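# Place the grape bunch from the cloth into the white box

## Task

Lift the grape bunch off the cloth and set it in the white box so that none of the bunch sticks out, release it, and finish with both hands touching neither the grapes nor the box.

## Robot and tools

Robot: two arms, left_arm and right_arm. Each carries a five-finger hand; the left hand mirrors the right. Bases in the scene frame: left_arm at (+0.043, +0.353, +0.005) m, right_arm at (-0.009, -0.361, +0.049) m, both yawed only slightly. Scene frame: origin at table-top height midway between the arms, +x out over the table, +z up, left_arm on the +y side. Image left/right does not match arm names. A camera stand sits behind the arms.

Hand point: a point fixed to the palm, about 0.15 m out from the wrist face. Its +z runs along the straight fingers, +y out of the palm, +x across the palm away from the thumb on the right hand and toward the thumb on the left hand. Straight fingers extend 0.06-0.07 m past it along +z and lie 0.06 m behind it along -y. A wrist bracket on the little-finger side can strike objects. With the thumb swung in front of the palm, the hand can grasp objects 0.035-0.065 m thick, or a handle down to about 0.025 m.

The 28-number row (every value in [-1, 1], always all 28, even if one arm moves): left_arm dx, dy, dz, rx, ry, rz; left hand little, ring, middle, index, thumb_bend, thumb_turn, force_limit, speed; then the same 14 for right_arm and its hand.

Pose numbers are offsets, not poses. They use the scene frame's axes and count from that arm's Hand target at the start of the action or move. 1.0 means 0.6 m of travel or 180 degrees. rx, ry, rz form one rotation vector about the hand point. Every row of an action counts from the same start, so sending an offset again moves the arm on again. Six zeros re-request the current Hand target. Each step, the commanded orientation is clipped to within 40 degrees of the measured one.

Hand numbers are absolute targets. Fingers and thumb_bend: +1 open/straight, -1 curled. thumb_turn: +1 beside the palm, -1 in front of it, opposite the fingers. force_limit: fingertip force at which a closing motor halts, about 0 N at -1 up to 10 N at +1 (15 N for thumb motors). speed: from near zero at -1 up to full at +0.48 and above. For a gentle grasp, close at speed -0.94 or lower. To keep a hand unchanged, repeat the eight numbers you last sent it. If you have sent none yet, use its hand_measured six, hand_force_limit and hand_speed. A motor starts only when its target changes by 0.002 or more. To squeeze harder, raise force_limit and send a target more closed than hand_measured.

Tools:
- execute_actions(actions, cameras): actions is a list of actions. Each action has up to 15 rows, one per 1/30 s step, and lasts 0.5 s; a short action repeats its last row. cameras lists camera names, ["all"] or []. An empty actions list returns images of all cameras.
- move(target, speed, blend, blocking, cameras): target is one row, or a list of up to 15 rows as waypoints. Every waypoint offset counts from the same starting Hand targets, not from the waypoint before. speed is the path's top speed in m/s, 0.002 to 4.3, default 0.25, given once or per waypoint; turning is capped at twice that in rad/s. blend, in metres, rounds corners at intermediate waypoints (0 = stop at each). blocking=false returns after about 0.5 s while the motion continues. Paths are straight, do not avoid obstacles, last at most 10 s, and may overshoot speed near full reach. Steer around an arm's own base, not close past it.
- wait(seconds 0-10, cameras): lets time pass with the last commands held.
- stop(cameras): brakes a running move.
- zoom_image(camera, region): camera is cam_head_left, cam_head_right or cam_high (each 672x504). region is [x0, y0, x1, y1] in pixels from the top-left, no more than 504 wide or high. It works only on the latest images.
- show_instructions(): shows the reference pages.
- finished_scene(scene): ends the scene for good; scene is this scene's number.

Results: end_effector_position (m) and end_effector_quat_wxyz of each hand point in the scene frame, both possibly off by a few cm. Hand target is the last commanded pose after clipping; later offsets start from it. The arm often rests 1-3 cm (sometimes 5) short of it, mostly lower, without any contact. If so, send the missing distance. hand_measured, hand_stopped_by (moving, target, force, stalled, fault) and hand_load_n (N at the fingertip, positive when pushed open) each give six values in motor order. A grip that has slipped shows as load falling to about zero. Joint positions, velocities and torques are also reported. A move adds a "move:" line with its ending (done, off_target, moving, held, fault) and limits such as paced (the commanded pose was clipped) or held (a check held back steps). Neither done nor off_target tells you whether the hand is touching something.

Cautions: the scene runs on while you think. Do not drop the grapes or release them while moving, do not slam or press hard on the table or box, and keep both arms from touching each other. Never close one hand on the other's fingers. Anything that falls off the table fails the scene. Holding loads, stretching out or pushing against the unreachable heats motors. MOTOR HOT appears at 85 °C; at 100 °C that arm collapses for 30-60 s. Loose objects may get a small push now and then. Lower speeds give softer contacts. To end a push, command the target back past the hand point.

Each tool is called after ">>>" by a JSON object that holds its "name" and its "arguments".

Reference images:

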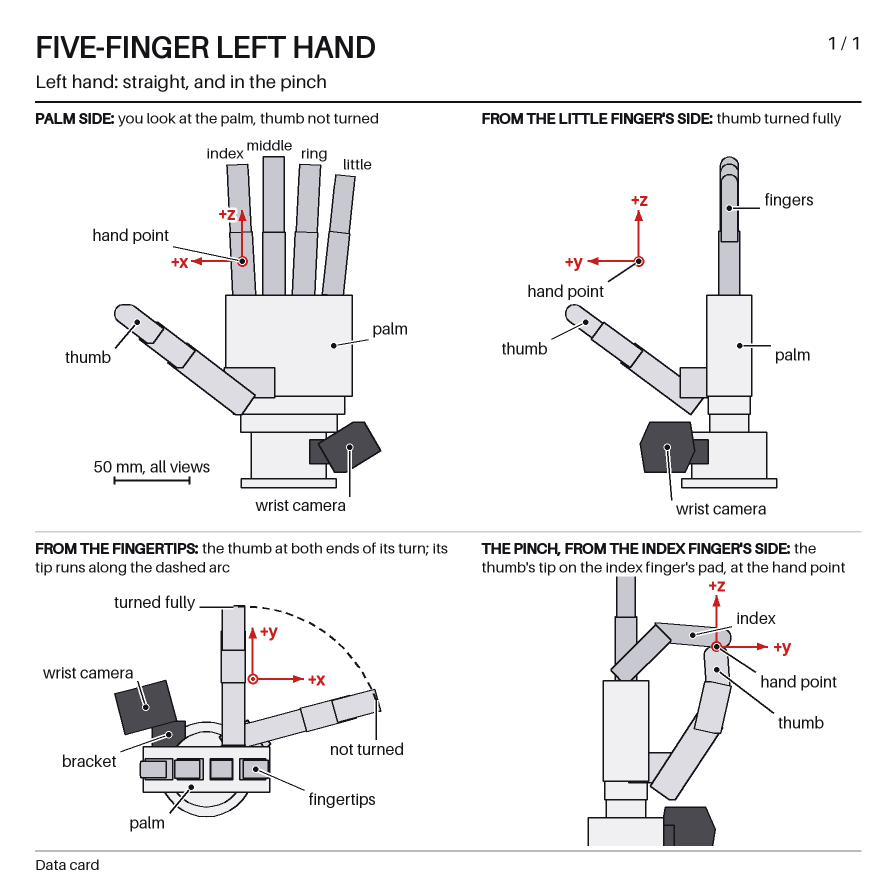

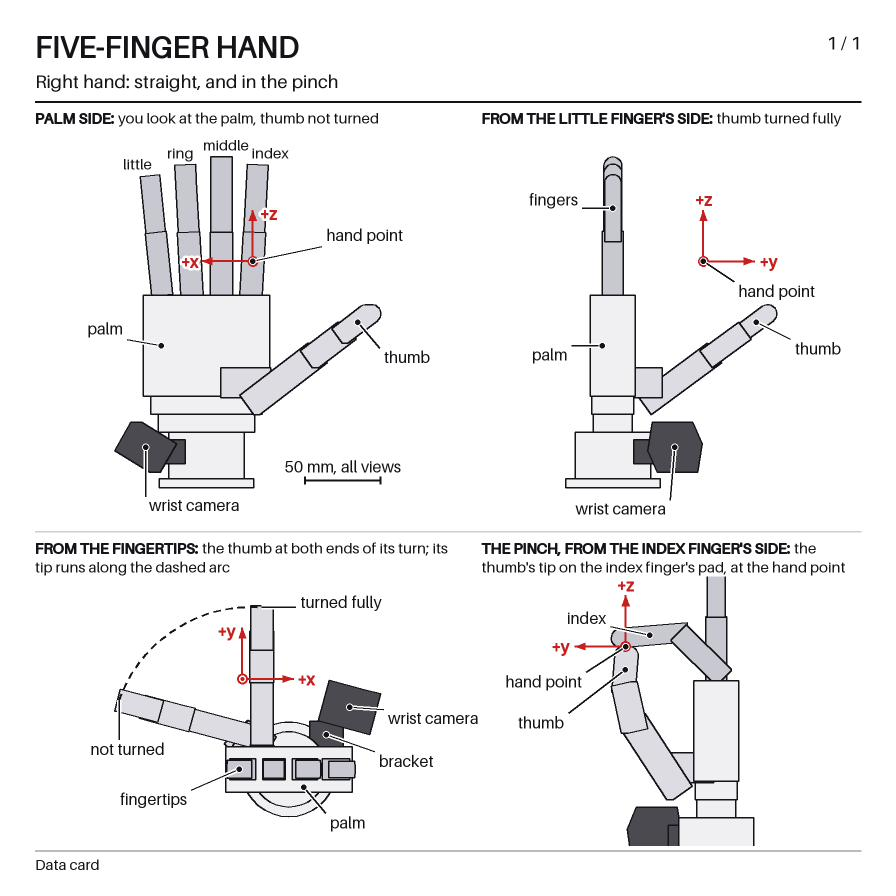

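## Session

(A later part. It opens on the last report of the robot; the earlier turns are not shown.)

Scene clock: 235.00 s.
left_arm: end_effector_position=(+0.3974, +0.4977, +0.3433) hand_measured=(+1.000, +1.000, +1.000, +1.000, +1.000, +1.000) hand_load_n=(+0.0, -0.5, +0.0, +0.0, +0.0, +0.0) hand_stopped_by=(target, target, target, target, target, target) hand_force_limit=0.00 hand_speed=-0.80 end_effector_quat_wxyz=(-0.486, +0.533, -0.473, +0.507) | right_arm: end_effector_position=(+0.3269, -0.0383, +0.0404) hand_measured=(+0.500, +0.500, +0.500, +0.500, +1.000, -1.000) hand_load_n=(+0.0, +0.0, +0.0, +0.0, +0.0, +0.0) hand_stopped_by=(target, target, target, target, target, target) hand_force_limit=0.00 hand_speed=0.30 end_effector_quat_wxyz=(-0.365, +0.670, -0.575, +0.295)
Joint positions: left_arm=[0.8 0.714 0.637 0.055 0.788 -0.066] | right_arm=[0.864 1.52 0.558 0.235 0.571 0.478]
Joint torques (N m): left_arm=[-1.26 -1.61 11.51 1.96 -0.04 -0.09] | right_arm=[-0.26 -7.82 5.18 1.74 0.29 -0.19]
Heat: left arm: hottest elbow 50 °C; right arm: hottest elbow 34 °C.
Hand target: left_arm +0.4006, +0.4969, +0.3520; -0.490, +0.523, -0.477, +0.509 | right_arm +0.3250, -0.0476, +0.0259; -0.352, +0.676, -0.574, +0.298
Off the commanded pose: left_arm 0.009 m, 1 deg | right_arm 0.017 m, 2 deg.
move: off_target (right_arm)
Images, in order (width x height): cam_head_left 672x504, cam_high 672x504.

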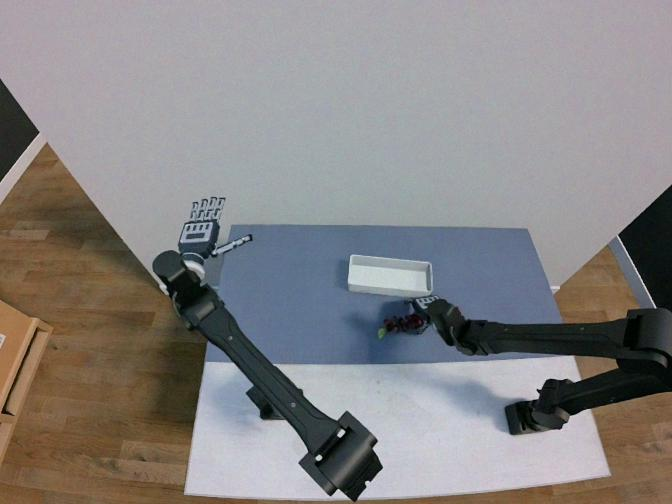

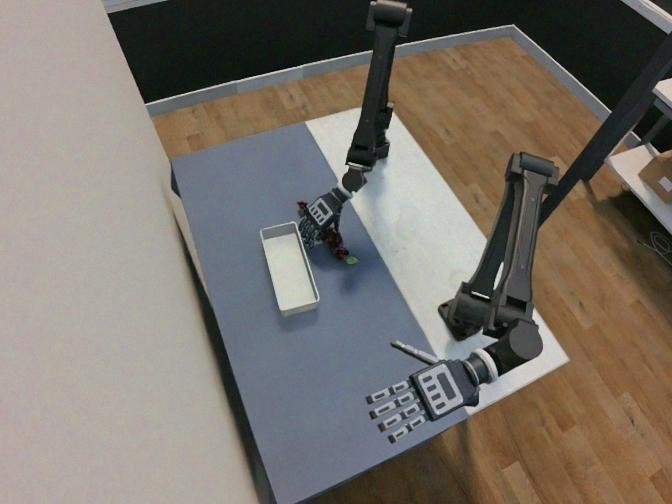

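>>> {"name": "move", "arguments": {"target": [0,0,0,0,0,0,1,1,1,1,1,1,0,-0.8, 0,0,0,0,0,0,-0.4,-0.4,-0.4,-0.4,-0.1,-1,-0.5,-0.7], "cameras": ["cam_head_left","cam_high"]}}

>>> {"name": "zoom_image", "arguments": {"camera": "cam_head_left", "region": [370, 270, 480, 350]}}

>>> {"name": "zoom_image", "arguments": {"camera": "cam_high", "region": [280, 180, 380, 280]}}

Scene clock: 245.80 s.
left_arm: end_effector_position=(+0.3974, +0.4977, +0.3433) hand_measured=(+1.000, +1.000, +1.000, +1.000, +1.000, +1.000) hand_load_n=(+0.0, +0.0, +0.0, +0.0, +0.0, +0.0) hand_stopped_by=(target, target, target, target, target, target) hand_force_limit=0.00 hand_speed=-0.80 end_effector_quat_wxyz=(-0.486, +0.533, -0.473, +0.507) | right_arm: end_effector_position=(+0.3279, -0.0379, +0.0412) hand_measured=(-0.400, -0.134, +0.034, +0.006, +0.764, -1.000) hand_load_n=(+0.5, +0.0, +0.0, +3.0, +2.5, -0.5) hand_stopped_by=(target, force, force, force, force, target) hand_force_limit=-0.50 hand_speed=-0.70 end_effector_quat_wxyz=(-0.366, +0.669, -0.576, +0.295)
Joint positions: left_arm=[0.8 0.714 0.637 0.055 0.788 -0.066] | right_arm=[0.863 1.52 0.558 0.239 0.571 0.478]
Joint torques (N m): left_arm=[-2.02 -2.02 11.63 1.98 0.02 -0.13] | right_arm=[-0.5 -7.88 5.26 1.58 0.31 -0.19]
Heat: left arm: hottest elbow 50 °C; right arm: hottest shoulder 33 °C.
Hand target: left_arm +0.4006, +0.4969, +0.3520; -0.490, +0.523, -0.477, +0.509 | right_arm +0.3251, -0.0476, +0.0259; -0.352, +0.676, -0.574, +0.298
Off the commanded pose: left_arm 0.009 m, 1 deg | right_arm 0.018 m, 2 deg.
move: off_target (right_arm)
Images, in order (width x height): cam_head_left 672x504, cam_high 672x504.

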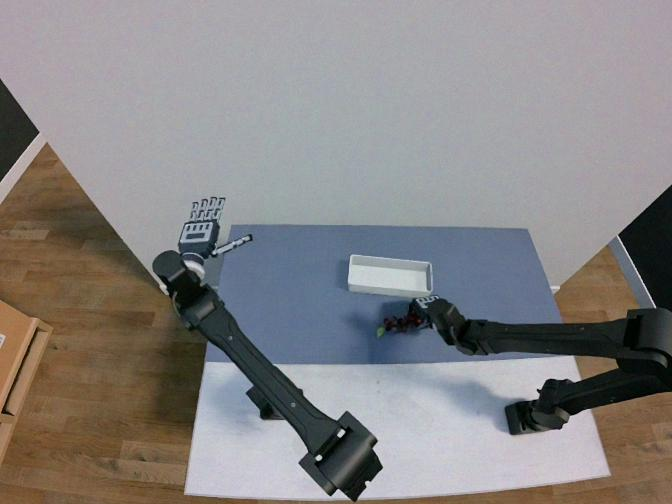

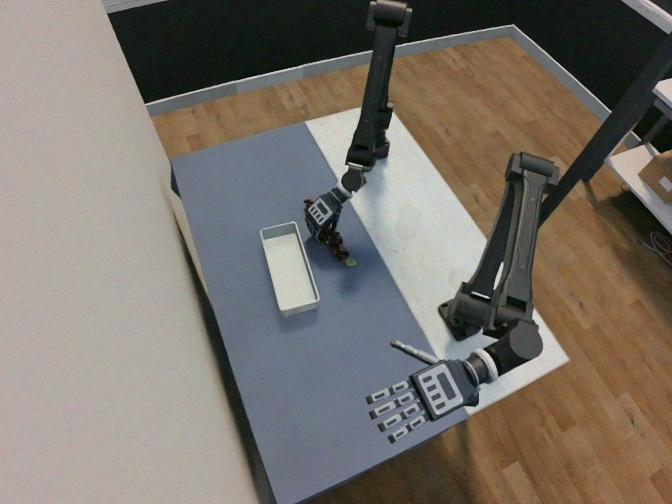

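Scaled by 4.582 from the camera's 672x504 image, which has a finer 960x720 frame.

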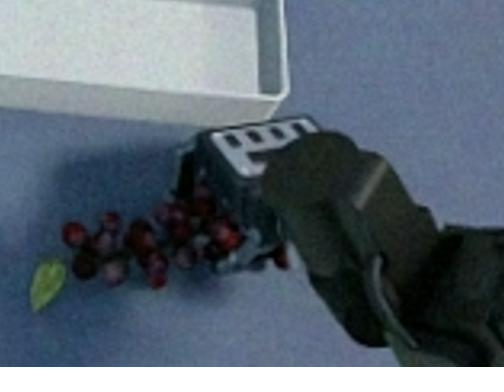

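Scaled by 5.040 from the camera's 672x504 image, which has a finer 960x720 frame.

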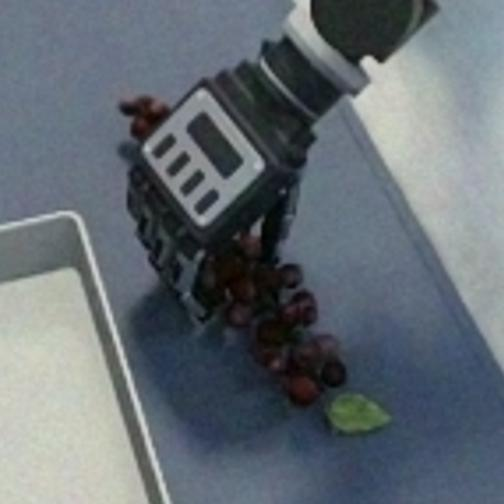

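>>> {"name": "move", "arguments": {"target": [0,0,0,0,0,0,1,1,1,1,1,1,0,-0.8, 0,0,0,0,0,0,-0.6,-0.5,-0.5,-0.5,-0.15,-1,-0.2,-0.85]}}

Scene clock: 252.30 s.
left_arm: end_effector_position=(+0.3974, +0.4977, +0.3433) hand_measured=(+1.000, +1.000, +1.000, +1.000, +1.000, +1.000) hand_load_n=(-0.5, +0.0, +0.0, +0.0, +0.0, +0.0) hand_stopped_by=(target, target, target, target, target, target) hand_force_limit=0.00 hand_speed=-0.80 end_effector_quat_wxyz=(-0.486, +0.533, -0.473, +0.507) | right_arm: end_effector_position=(+0.3281, -0.0377, +0.0414) hand_measured=(-0.600, -0.186, -0.074, -0.006, +0.756, -1.000) hand_load_n=(+1.0, +1.5, +3.5, +3.0, +9.5, +2.0) hand_stopped_by=(target, force, force, force, force, target) hand_force_limit=-0.20 hand_speed=-0.85 end_effector_quat_wxyz=(-0.367, +0.668, -0.576, +0.295)
Joint positions: left_arm=[0.8 0.714 0.637 0.055 0.788 -0.066] | right_arm=[0.863 1.52 0.558 0.24 0.571 0.478]
Joint torques (N m): left_arm=[-1.26 -1.73 11.32 2 0.06 -0.12] | right_arm=[-0.32 -7.59 5.16 1.69 0.32 -0.19]
Heat: left arm: hottest elbow 50 °C; right arm: hottest shoulder 33 °C.
Hand target: left_arm +0.4006, +0.4969, +0.3520; -0.490, +0.523, -0.477, +0.509 | right_arm +0.3251, -0.0475, +0.0259; -0.352, +0.676, -0.574, +0.298
Off the commanded pose: left_arm 0.009 m, 1 deg | right_arm 0.019 m, 2 deg.
move: off_target (right_arm)

>>> {"name": "move", "arguments": {"target": [0,0,0,0,0,0,1,1,1,1,1,1,0,-0.8, 0,0,0.12,0,0,0,-0.6,-0.5,-0.5,-0.5,-0.15,-1,-0.2,-0.85], "speed": 0.1, "cameras": ["all"]}}

>>> {"name": "zoom_image", "arguments": {"camera": "cam_head_left", "region": [370, 270, 480, 350]}}

>>> {"name": "zoom_image", "arguments": {"camera": "cam_high", "region": [280, 180, 380, 280]}}

Scene clock: 259.23 s.
left_arm: end_effector_position=(+0.3974, +0.4977, +0.3433) hand_measured=(+1.000, +1.000, +1.000, +1.000, +1.000, +1.000) hand_load_n=(+0.0, +0.0, +0.0, +0.0, +0.0, +0.0) hand_stopped_by=(target, target, target, target, target, target) hand_force_limit=0.00 hand_speed=-0.80 end_effector_quat_wxyz=(-0.486, +0.533, -0.473, +0.507) | right_arm: end_effector_position=(+0.3083, -0.0621, +0.0746) hand_measured=(-0.600, -0.186, -0.074, -0.006, +0.756, -1.000) hand_load_n=(+1.0, +1.5, +2.5, +3.5, +9.0, +2.5) hand_stopped_by=(target, force, force, force, force, target) hand_force_limit=-0.20 hand_speed=-0.85 end_effector_quat_wxyz=(-0.335, +0.685, -0.575, +0.296)
Joint positions: left_arm=[0.8 0.714 0.637 0.055 0.788 -0.066] | right_arm=[0.863 1.346 0.558 -0.007 0.571 0.478]
Joint torques (N m): left_arm=[-2.2 -2.55 11.54 1.98 0.06 -0.1] | right_arm=[-0.26 -8.88 11.03 0.66 0.34 -0.16]
Heat: left arm: hottest elbow 50 °C; right arm: hottest shoulder 33 °C.
Hand target: left_arm +0.4006, +0.4969, +0.3520; -0.490, +0.523, -0.477, +0.509 | right_arm +0.3251, -0.0475, +0.0978; -0.352, +0.676, -0.574, +0.298
Off the commanded pose: left_arm 0.009 m, 1 deg | right_arm 0.032 m, 2 deg.
move: off_target (right_arm)

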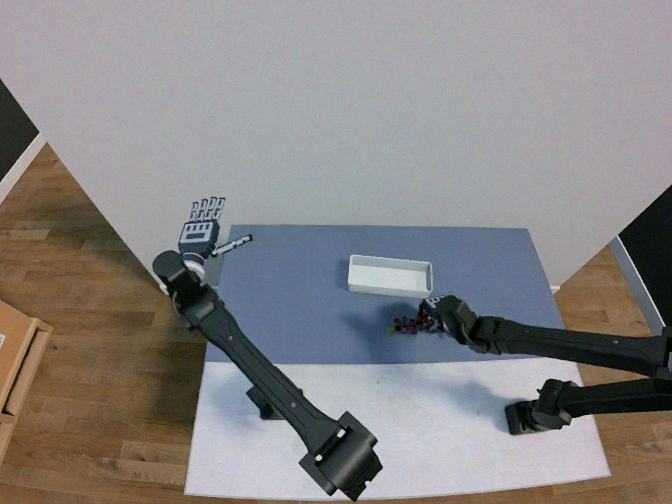

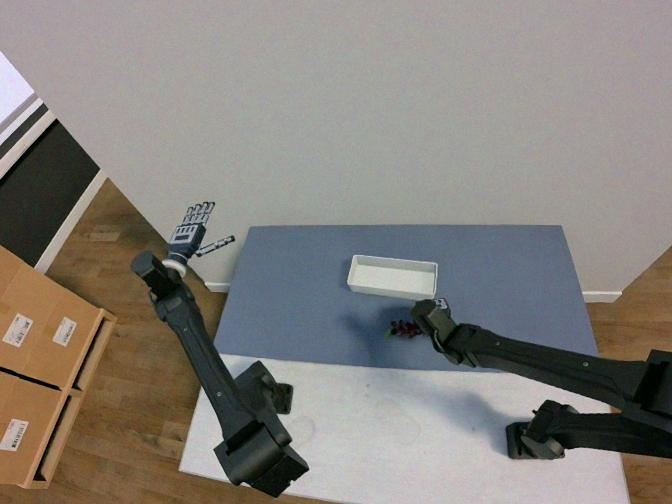

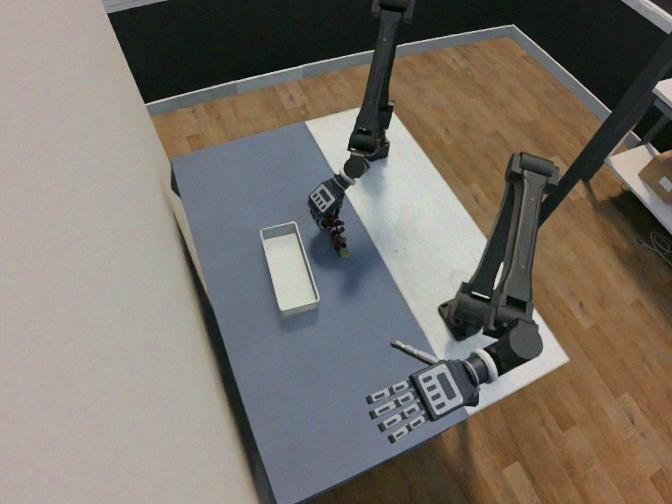

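Scaled by 4.582 from the camera's 672x504 image, which has a finer 960x720 frame.

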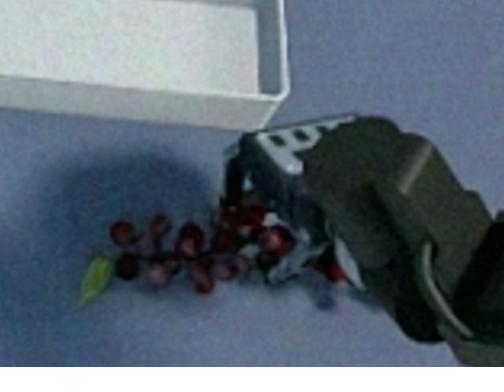

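Scaled by 5.040 from the camera's 672x504 image, which has a finer 960x720 frame.

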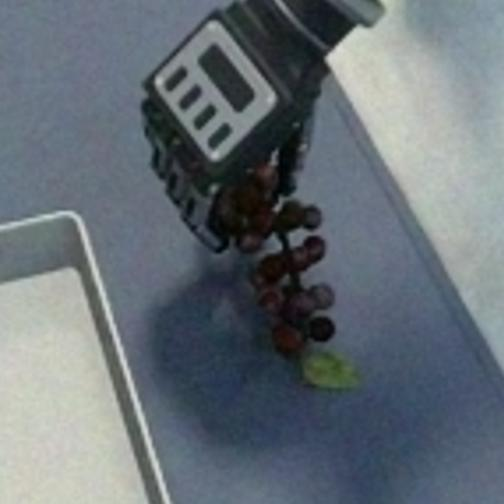

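>>> {"name": "move", "arguments": {"target": [0,0,0,0,0,0,1,1,1,1,1,1,0,-0.8, 0.0,0,0.14,0,0,0,-0.6,-0.5,-0.5,-0.5,-0.15,-1,-0.2,-0.85], "speed": 0.12, "cameras": ["all"]}}

>>> {"name": "zoom_image", "arguments": {"camera": "cam_head_left", "region": [370, 270, 480, 350]}}

>>> {"name": "zoom_image", "arguments": {"camera": "cam_high", "region": [280, 160, 380, 260]}}

Scene clock: 265.50 s.
left_arm: end_effector_position=(+0.3974, +0.4977, +0.3433) hand_measured=(+1.000, +1.000, +1.000, +1.000, +1.000, +1.000) hand_load_n=(+0.0, +0.0, -0.5, +0.0, +0.0, -0.5) hand_stopped_by=(target, target, target, target, target, target) hand_force_limit=0.00 hand_speed=-0.80 end_effector_quat_wxyz=(-0.486, +0.533, -0.473, +0.507) | right_arm: end_effector_position=(+0.3098, -0.0604, +0.1520) hand_measured=(-0.600, -0.186, -0.074, -0.006, +0.756, -1.000) hand_load_n=(+1.5, +1.5, +3.0, +3.5, +9.0, +2.5) hand_stopped_by=(target, force, force, force, force, target) hand_force_limit=-0.20 hand_speed=-0.85 end_effector_quat_wxyz=(-0.331, +0.687, -0.575, +0.297)
Joint positions: left_arm=[0.8 0.714 0.637 0.055 0.788 -0.066] | right_arm=[0.863 1.185 0.681 -0.298 0.571 0.477]
Joint torques (N m): left_arm=[-1.49 -2.32 11.62 1.95 0.03 -0.16] | right_arm=[-0.15 -7.88 13.16 0.61 0.36 -0.17]
Heat: left arm: hottest elbow 51 °C; right arm: hottest elbow 34 °C.
Hand target: left_arm +0.4006, +0.4969, +0.3520; -0.490, +0.523, -0.477, +0.509 | right_arm +0.3250, -0.0476, +0.1817; -0.352, +0.677, -0.574, +0.298
Off the commanded pose: left_arm 0.009 m, 1 deg | right_arm 0.036 m, 3 deg.
move: off_target (right_arm)

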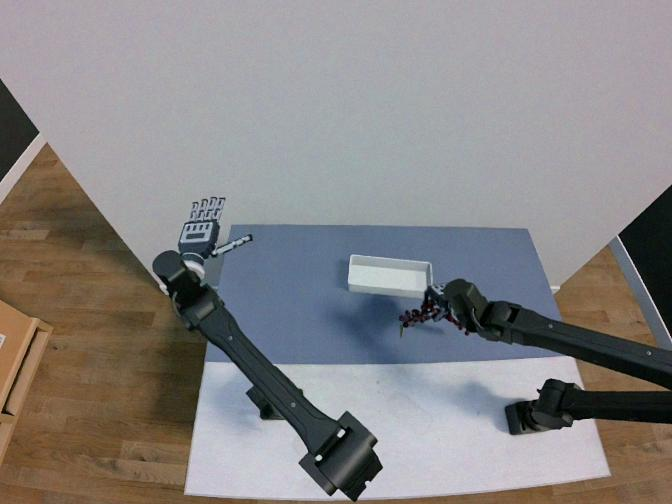

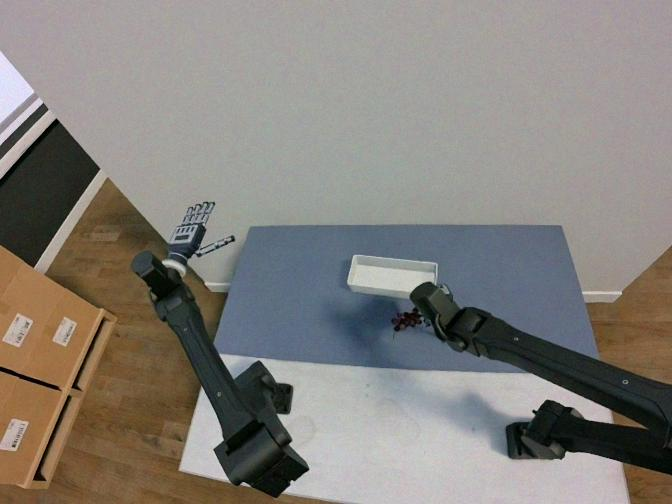

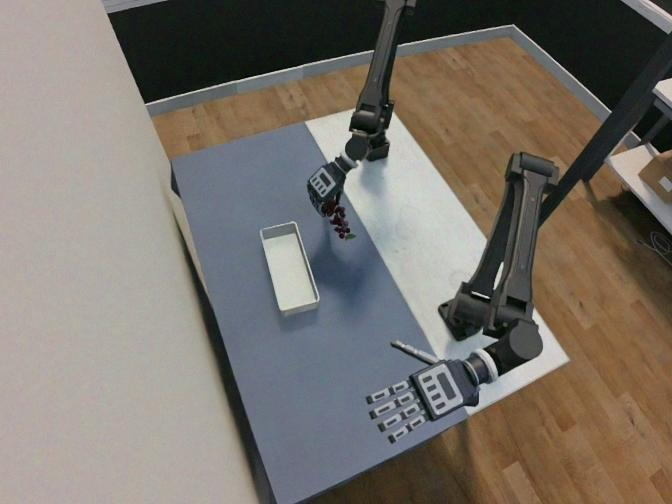

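Scaled by 4.582 from the camera's 672x504 image, which has a finer 960x720 frame.

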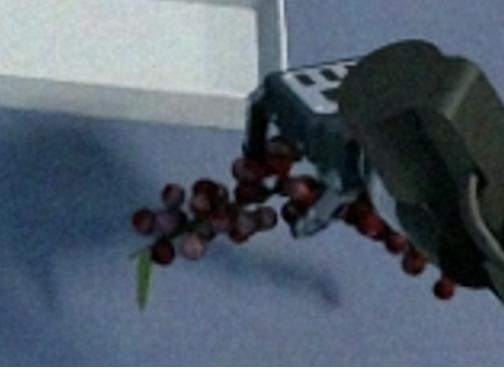

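Scaled by 5.040 from the camera's 672x504 image, which has a finer 960x720 frame.

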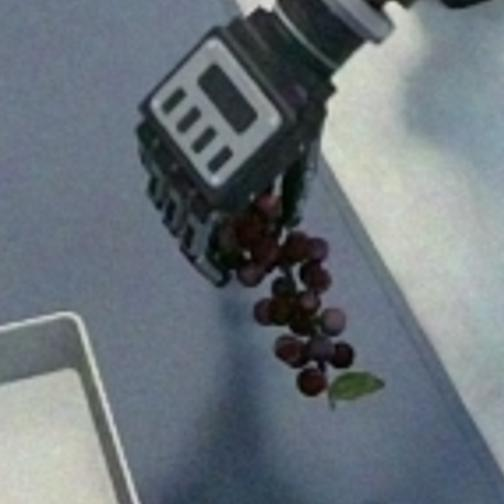

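>>> {"name": "move", "arguments": {"target": [[0,0,0,0,0,0,1,1,1,1,1,1,0,-0.8, 0.0,0.0,0.09,0,0,0,-0.6,-0.5,-0.5,-0.5,-0.15,-1,-0.2,-0.85],[0,0,0,0,0,0,1,1,1,1,1,1,0,-0.8, 0.3125,0.188,0.08,0,0,0,-0.6,-0.5,-0.5,-0.5,-0.15,-1,-0.2,-0.85]], "speed": 0.15, "blend": [0.03,0], "cameras": ["all"]}}

>>> {"name": "zoom_image", "arguments": {"camera": "cam_head_left", "region": [340, 230, 480, 335]}}

>>> {"name": "zoom_image", "arguments": {"camera": "cam_head_right", "region": [340, 230, 480, 335]}}

>>> {"name": "zoom_image", "arguments": {"camera": "cam_high", "region": [230, 180, 370, 320]}}

Scene clock: 288.33 s.
left_arm: end_effector_position=(+0.3974, +0.4977, +0.3433) hand_measured=(+1.000, +1.000, +1.000, +1.000, +1.000, +1.000) hand_load_n=(+0.0, +0.0, +0.0, +0.0, +0.0, +0.0) hand_stopped_by=(target, target, target, target, target, target) hand_force_limit=0.00 hand_speed=-0.80 end_effector_quat_wxyz=(-0.486, +0.533, -0.473, +0.507) | right_arm: end_effector_position=(+0.4917, +0.0546, +0.2132) hand_measured=(-0.600, -0.186, -0.074, -0.006, +0.756, -1.000) hand_load_n=(+1.5, +1.5, +2.5, +3.5, +9.0, +2.5) hand_stopped_by=(target, force, force, force, force, target) hand_force_limit=-0.20 hand_speed=-0.85 end_effector_quat_wxyz=(-0.339, +0.683, -0.576, +0.294)
Joint positions: left_arm=[0.8 0.714 0.637 0.055 0.788 -0.066] | right_arm=[0.732 1.645 1.313 -0.402 0.473 0.377]
Joint torques (N m): left_arm=[-1.61 -1.38 11.59 1.83 0.02 -0.13] | right_arm=[-0.91 -13.16 14.26 1.21 0.25 -0.22]
Heat: left arm: hottest elbow 51 °C; right arm: hottest elbow 39 °C.
Hand target: left_arm +0.4006, +0.4969, +0.3520; -0.490, +0.523, -0.477, +0.509 | right_arm +0.5126, +0.0651, +0.2299; -0.352, +0.676, -0.574, +0.299
Off the commanded pose: left_arm 0.009 m, 1 deg | right_arm 0.029 m, 2 deg.
move: off_target (right_arm); blend cut to 0.0269 m at target 1

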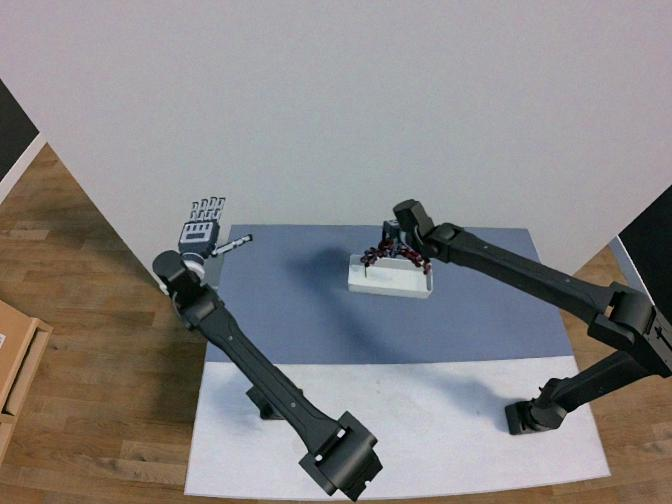

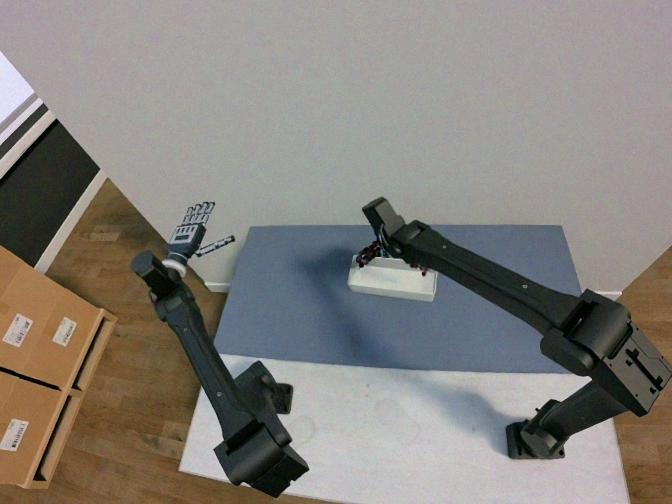

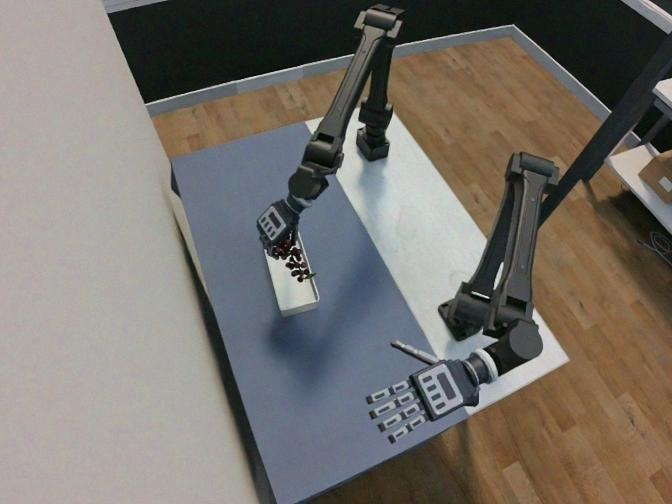

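Scaled by 3.600 from the camera's 672x504 image, which has a finer 960x720 frame.

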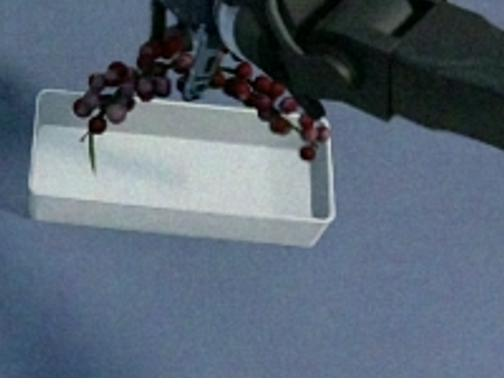

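Scaled by 3.600 from the camera's 672x504 image, which has a finer 960x720 frame.

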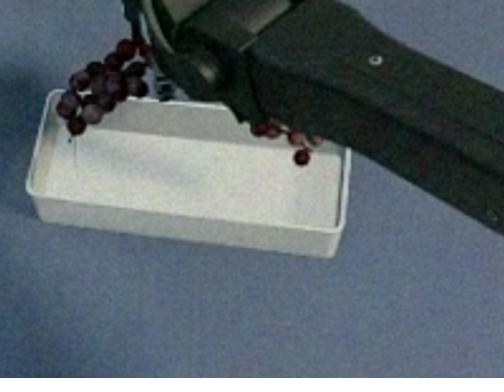

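Scaled by 3.600 from the camera's 672x504 image, which has a finer 960x720 frame.

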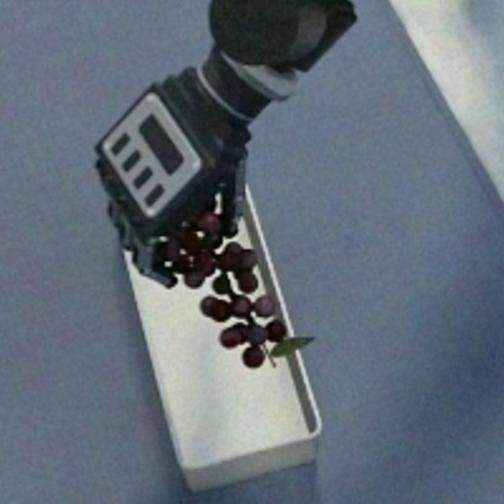

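>>> {"name": "move", "arguments": {"target": [0,0,0,0,0,0,1,1,1,1,1,1,0,-0.8, -0.013,-0.005,-0.19,0,0,0,-0.6,-0.5,-0.5,-0.5,-0.15,-1,-0.2,-0.85], "speed": 0.1, "cameras": ["all"]}}

>>> {"name": "zoom_image", "arguments": {"camera": "cam_head_left", "region": [340, 230, 480, 335]}}

>>> {"name": "zoom_image", "arguments": {"camera": "cam_high", "region": [230, 180, 370, 320]}}

Scene clock: 344.73 s.
left_arm: end_effector_position=(+0.3974, +0.4977, +0.3433) hand_measured=(+1.000, +1.000, +1.000, +1.000, +1.000, +1.000) hand_load_n=(+0.0, +0.0, +0.0, +0.0, +0.0, +0.0) hand_stopped_by=(target, target, target, target, target, target) hand_force_limit=0.00 hand_speed=-0.80 end_effector_quat_wxyz=(-0.486, +0.533, -0.473, +0.507) | right_arm: end_effector_position=(+0.5043, +0.0666, +0.1367) hand_measured=(-0.600, -0.186, -0.074, -0.006, +0.756, -1.000) hand_load_n=(+1.0, +1.5, +3.0, +3.5, +9.5, +2.5) hand_stopped_by=(target, force, force, force, force, target) hand_force_limit=-0.20 hand_speed=-0.85 end_effector_quat_wxyz=(-0.363, +0.671, -0.575, +0.297)
Joint positions: left_arm=[0.8 0.714 0.637 0.055 0.788 -0.066] | right_arm=[0.732 1.756 1.212 -0.138 0.473 0.377]
Joint torques (N m): left_arm=[-1.14 -1.49 11.67 1.88 0.08 -0.13] | right_arm=[-0.21 -14.21 7.86 1.91 0.35 -0.16]
Heat: left arm: hottest elbow 52 °C; right arm: hottest elbow 44 °C.
Hand target: left_arm +0.4006, +0.4969, +0.3520; -0.490, +0.523, -0.477, +0.509 | right_arm +0.5048, +0.0621, +0.1158; -0.352, +0.676, -0.574, +0.298
Off the commanded pose: left_arm 0.009 m, 1 deg | right_arm 0.021 m, 1 deg.
move: off_target (right_arm)

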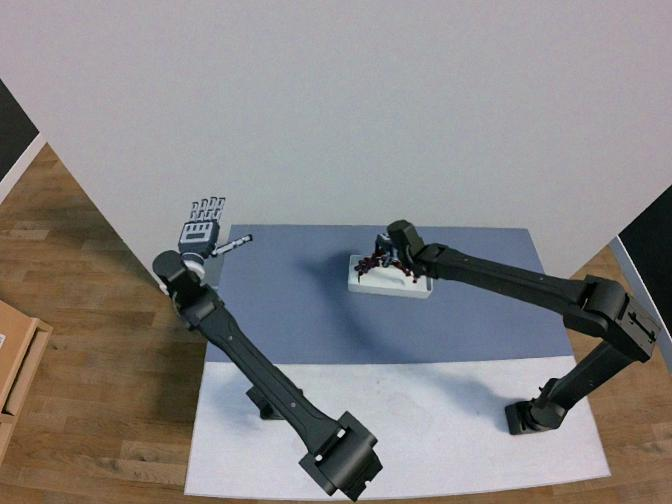

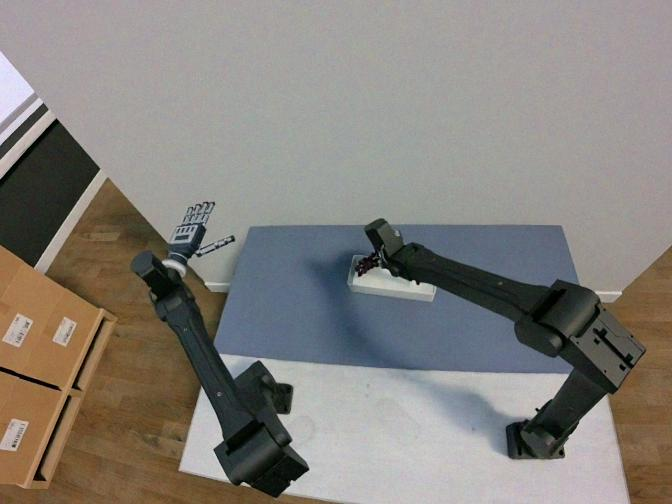

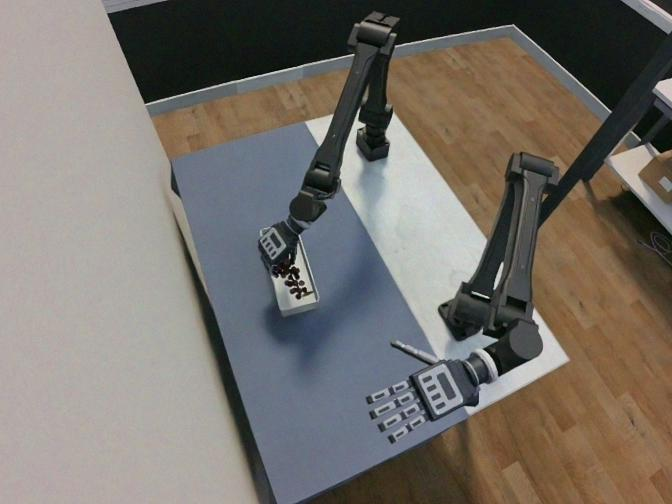

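Scaled by 3.600 from the camera's 672x504 image, which has a finer 960x720 frame.

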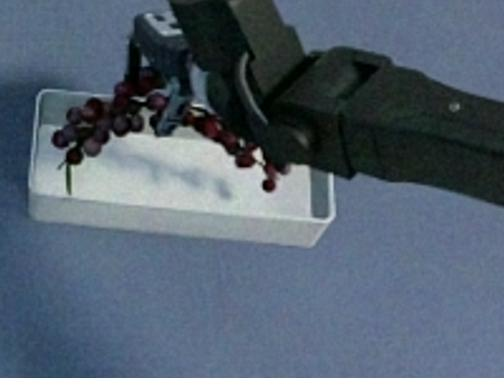

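Scaled by 3.600 from the camera's 672x504 image, which has a finer 960x720 frame.

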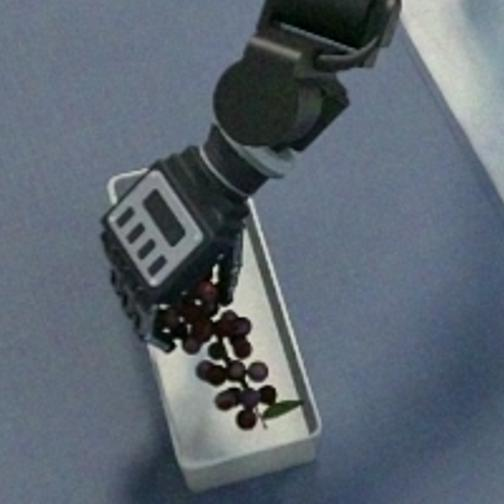

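>>> {"name": "move", "arguments": {"target": [0,0,0,0,0,0,1,1,1,1,1,1,0,-0.8, -0.033,-0.03,-0.07,0,0,0,-0.6,-0.5,-0.5,-0.5,-0.15,-1,-0.2,-0.85], "speed": 0.1, "cameras": ["cam_head_left","cam_high"]}}

>>> {"name": "zoom_image", "arguments": {"camera": "cam_head_left", "region": [340, 230, 480, 335]}}

>>> {"name": "zoom_image", "arguments": {"camera": "cam_high", "region": [230, 180, 370, 320]}}

Scene clock: 356.37 s.
left_arm: end_effector_position=(+0.3974, +0.4977, +0.3433) hand_measured=(+1.000, +1.000, +1.000, +1.000, +1.000, +1.000) hand_load_n=(+0.0, +0.0, +0.0, +0.0, +0.0, -0.5) hand_stopped_by=(target, target, target, target, target, target) hand_force_limit=0.00 hand_speed=-0.80 end_effector_quat_wxyz=(-0.486, +0.533, -0.473, +0.507) | right_arm: end_effector_position=(+0.4903, +0.0521, +0.1051) hand_measured=(-0.600, -0.186, -0.074, -0.006, +0.756, -1.000) hand_load_n=(+1.0, +2.5, +2.5, +3.5, +8.5, +2.0) hand_stopped_by=(target, force, force, force, force, target) hand_force_limit=-0.20 hand_speed=-0.85 end_effector_quat_wxyz=(-0.372, +0.665, -0.575, +0.299)
Joint positions: left_arm=[0.8 0.714 0.637 0.055 0.788 -0.066] | right_arm=[0.732 1.756 1.098 -0.002 0.477 0.377]
Joint torques (N m): left_arm=[-1.14 -2.08 11.62 1.83 0.08 -0.16] | right_arm=[0.03 -12.75 6.67 1.83 0.22 -0.14]
Heat: left arm: hottest elbow 53 °C; right arm: hottest elbow 42 °C.
Hand target: left_arm +0.4006, +0.4969, +0.3520; -0.490, +0.523, -0.477, +0.509 | right_arm +0.4850, +0.0442, +0.0740; -0.352, +0.676, -0.574, +0.299
Off the commanded pose: left_arm 0.009 m, 1 deg | right_arm 0.033 m, 3 deg.
move: off_target (right_arm)
Images, in order (width x height): cam_head_left 672x504, cam_high 672x504.

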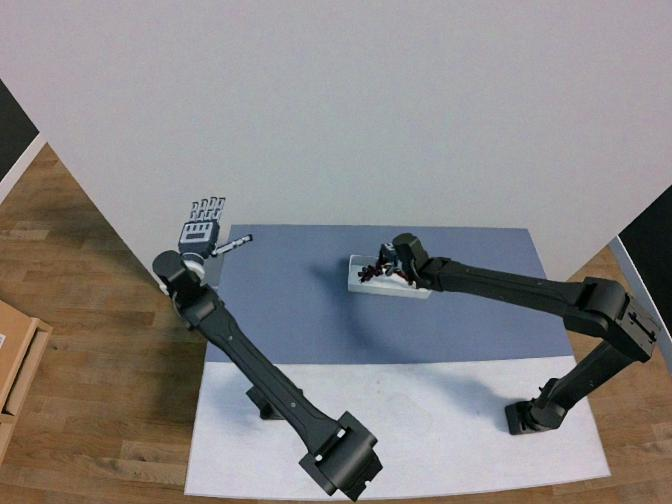

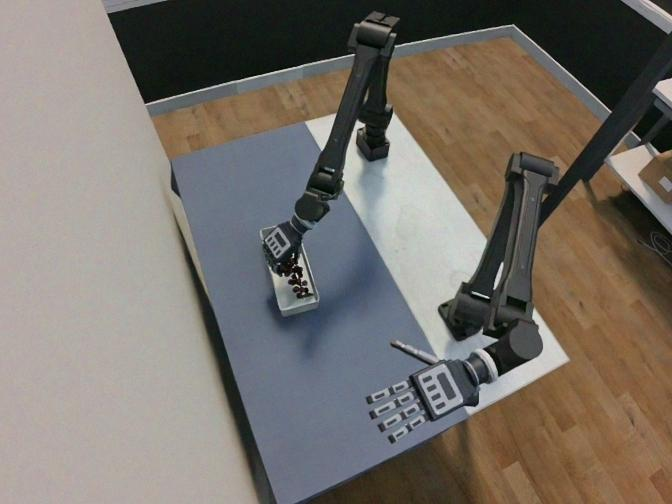

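Scaled by 3.600 from the camera's 672x504 image, which has a finer 960x720 frame.

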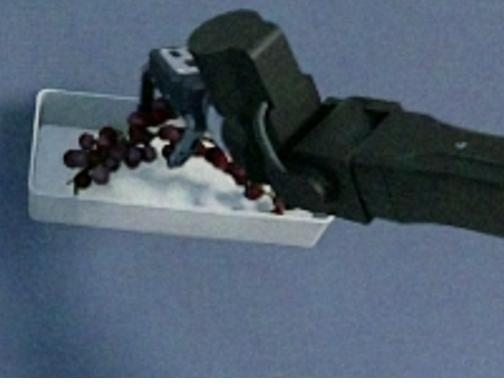

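Scaled by 3.600 from the camera's 672x504 image, which has a finer 960x720 frame.

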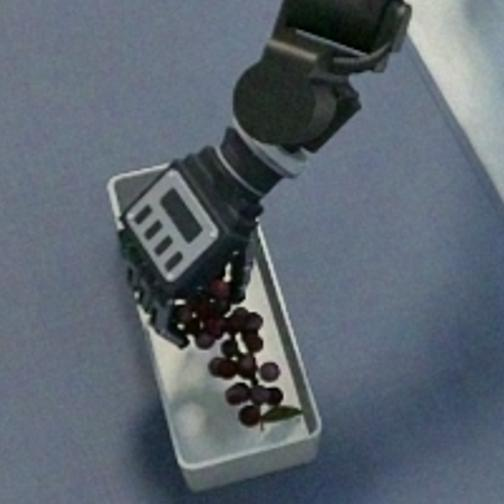

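>>> {"name": "move", "arguments": {"target": [0,0,0,0,0,0,1,1,1,1,1,1,0,-0.8, 0.005,-0.02,-0.06,0,0,0.012,-0.6,-0.5,-0.5,-0.5,-0.15,-1,-0.2,-0.85], "speed": 0.08, "cameras": ["all"]}}

>>> {"name": "zoom_image", "arguments": {"camera": "cam_head_left", "region": [340, 230, 480, 335]}}

>>> {"name": "zoom_image", "arguments": {"camera": "cam_high", "region": [230, 180, 370, 320]}}

Scene clock: 372.13 s.
left_arm: end_effector_position=(+0.3974, +0.4977, +0.3433) hand_measured=(+1.000, +1.000, +1.000, +1.000, +1.000, +1.000) hand_load_n=(+0.0, +0.0, +0.0, +0.0, +0.0, -0.5) hand_stopped_by=(target, target, target, target, target, target) hand_force_limit=0.00 hand_speed=-0.80 end_effector_quat_wxyz=(-0.486, +0.533, -0.473, +0.507) | right_arm: end_effector_position=(+0.4932, +0.0403, +0.0665) hand_measured=(-0.600, -0.186, -0.076, -0.006, +0.754, -1.000) hand_load_n=(+0.0, +0.0, +0.5, +0.0, +1.0, +0.5) hand_stopped_by=(target, force, force, force, force, target) hand_force_limit=-0.20 hand_speed=-0.85 end_effector_quat_wxyz=(-0.376, +0.675, -0.565, +0.291)
Joint positions: left_arm=[0.8 0.714 0.637 0.055 0.788 -0.066] | right_arm=[0.701 1.81 1.044 0.122 0.423 0.338]
Joint torques (N m): left_arm=[-1.26 -1.32 11.69 1.92 0 -0.1] | right_arm=[-0.21 -12.98 6.22 1.85 0.23 -0.24]
Heat: left arm: hottest elbow 53 °C; right arm: hottest elbow 39 °C.
Hand target: left_arm +0.4006, +0.4969, +0.3520; -0.490, +0.523, -0.477, +0.509 | right_arm +0.4879, +0.0321, +0.0378; -0.357, +0.687, -0.561, +0.292
Off the commanded pose: left_arm 0.009 m, 1 deg | right_arm 0.030 m, 3 deg.
move: off_target (right_arm)

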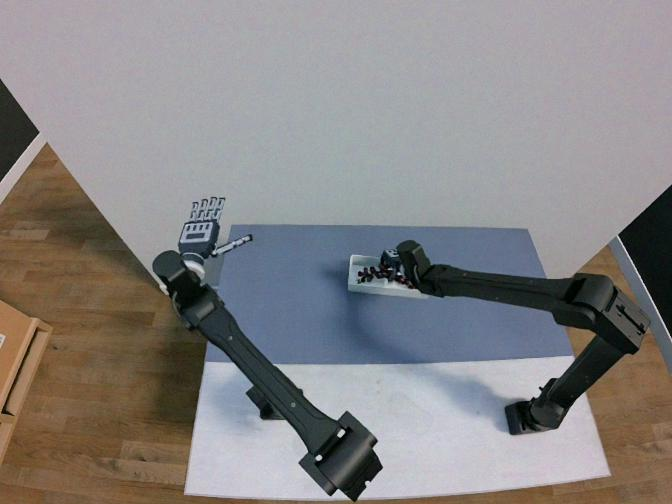

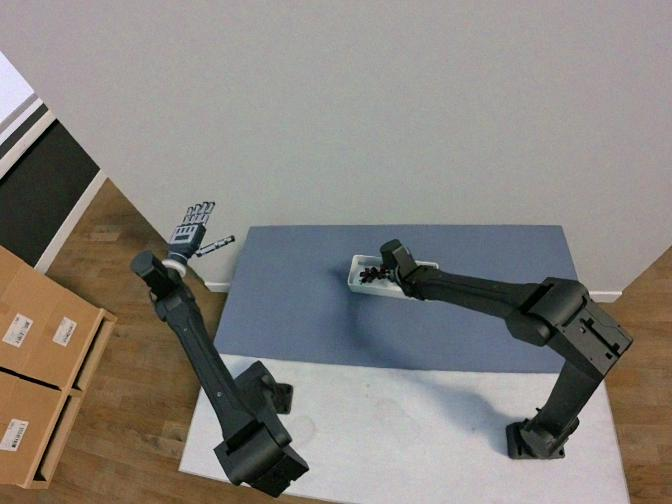

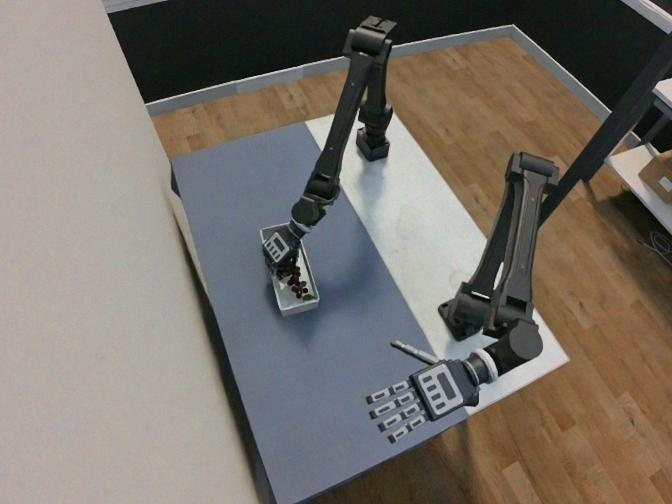

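Scaled by 3.600 from the camera's 672x504 image, which has a finer 960x720 frame.

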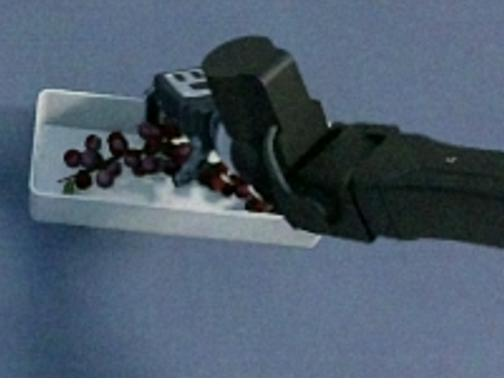

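Scaled by 3.600 from the camera's 672x504 image, which has a finer 960x720 frame.

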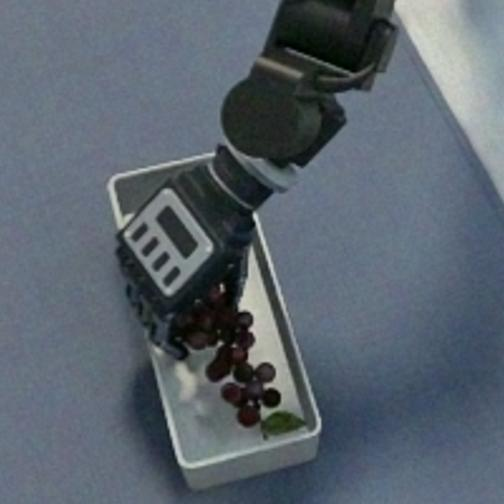

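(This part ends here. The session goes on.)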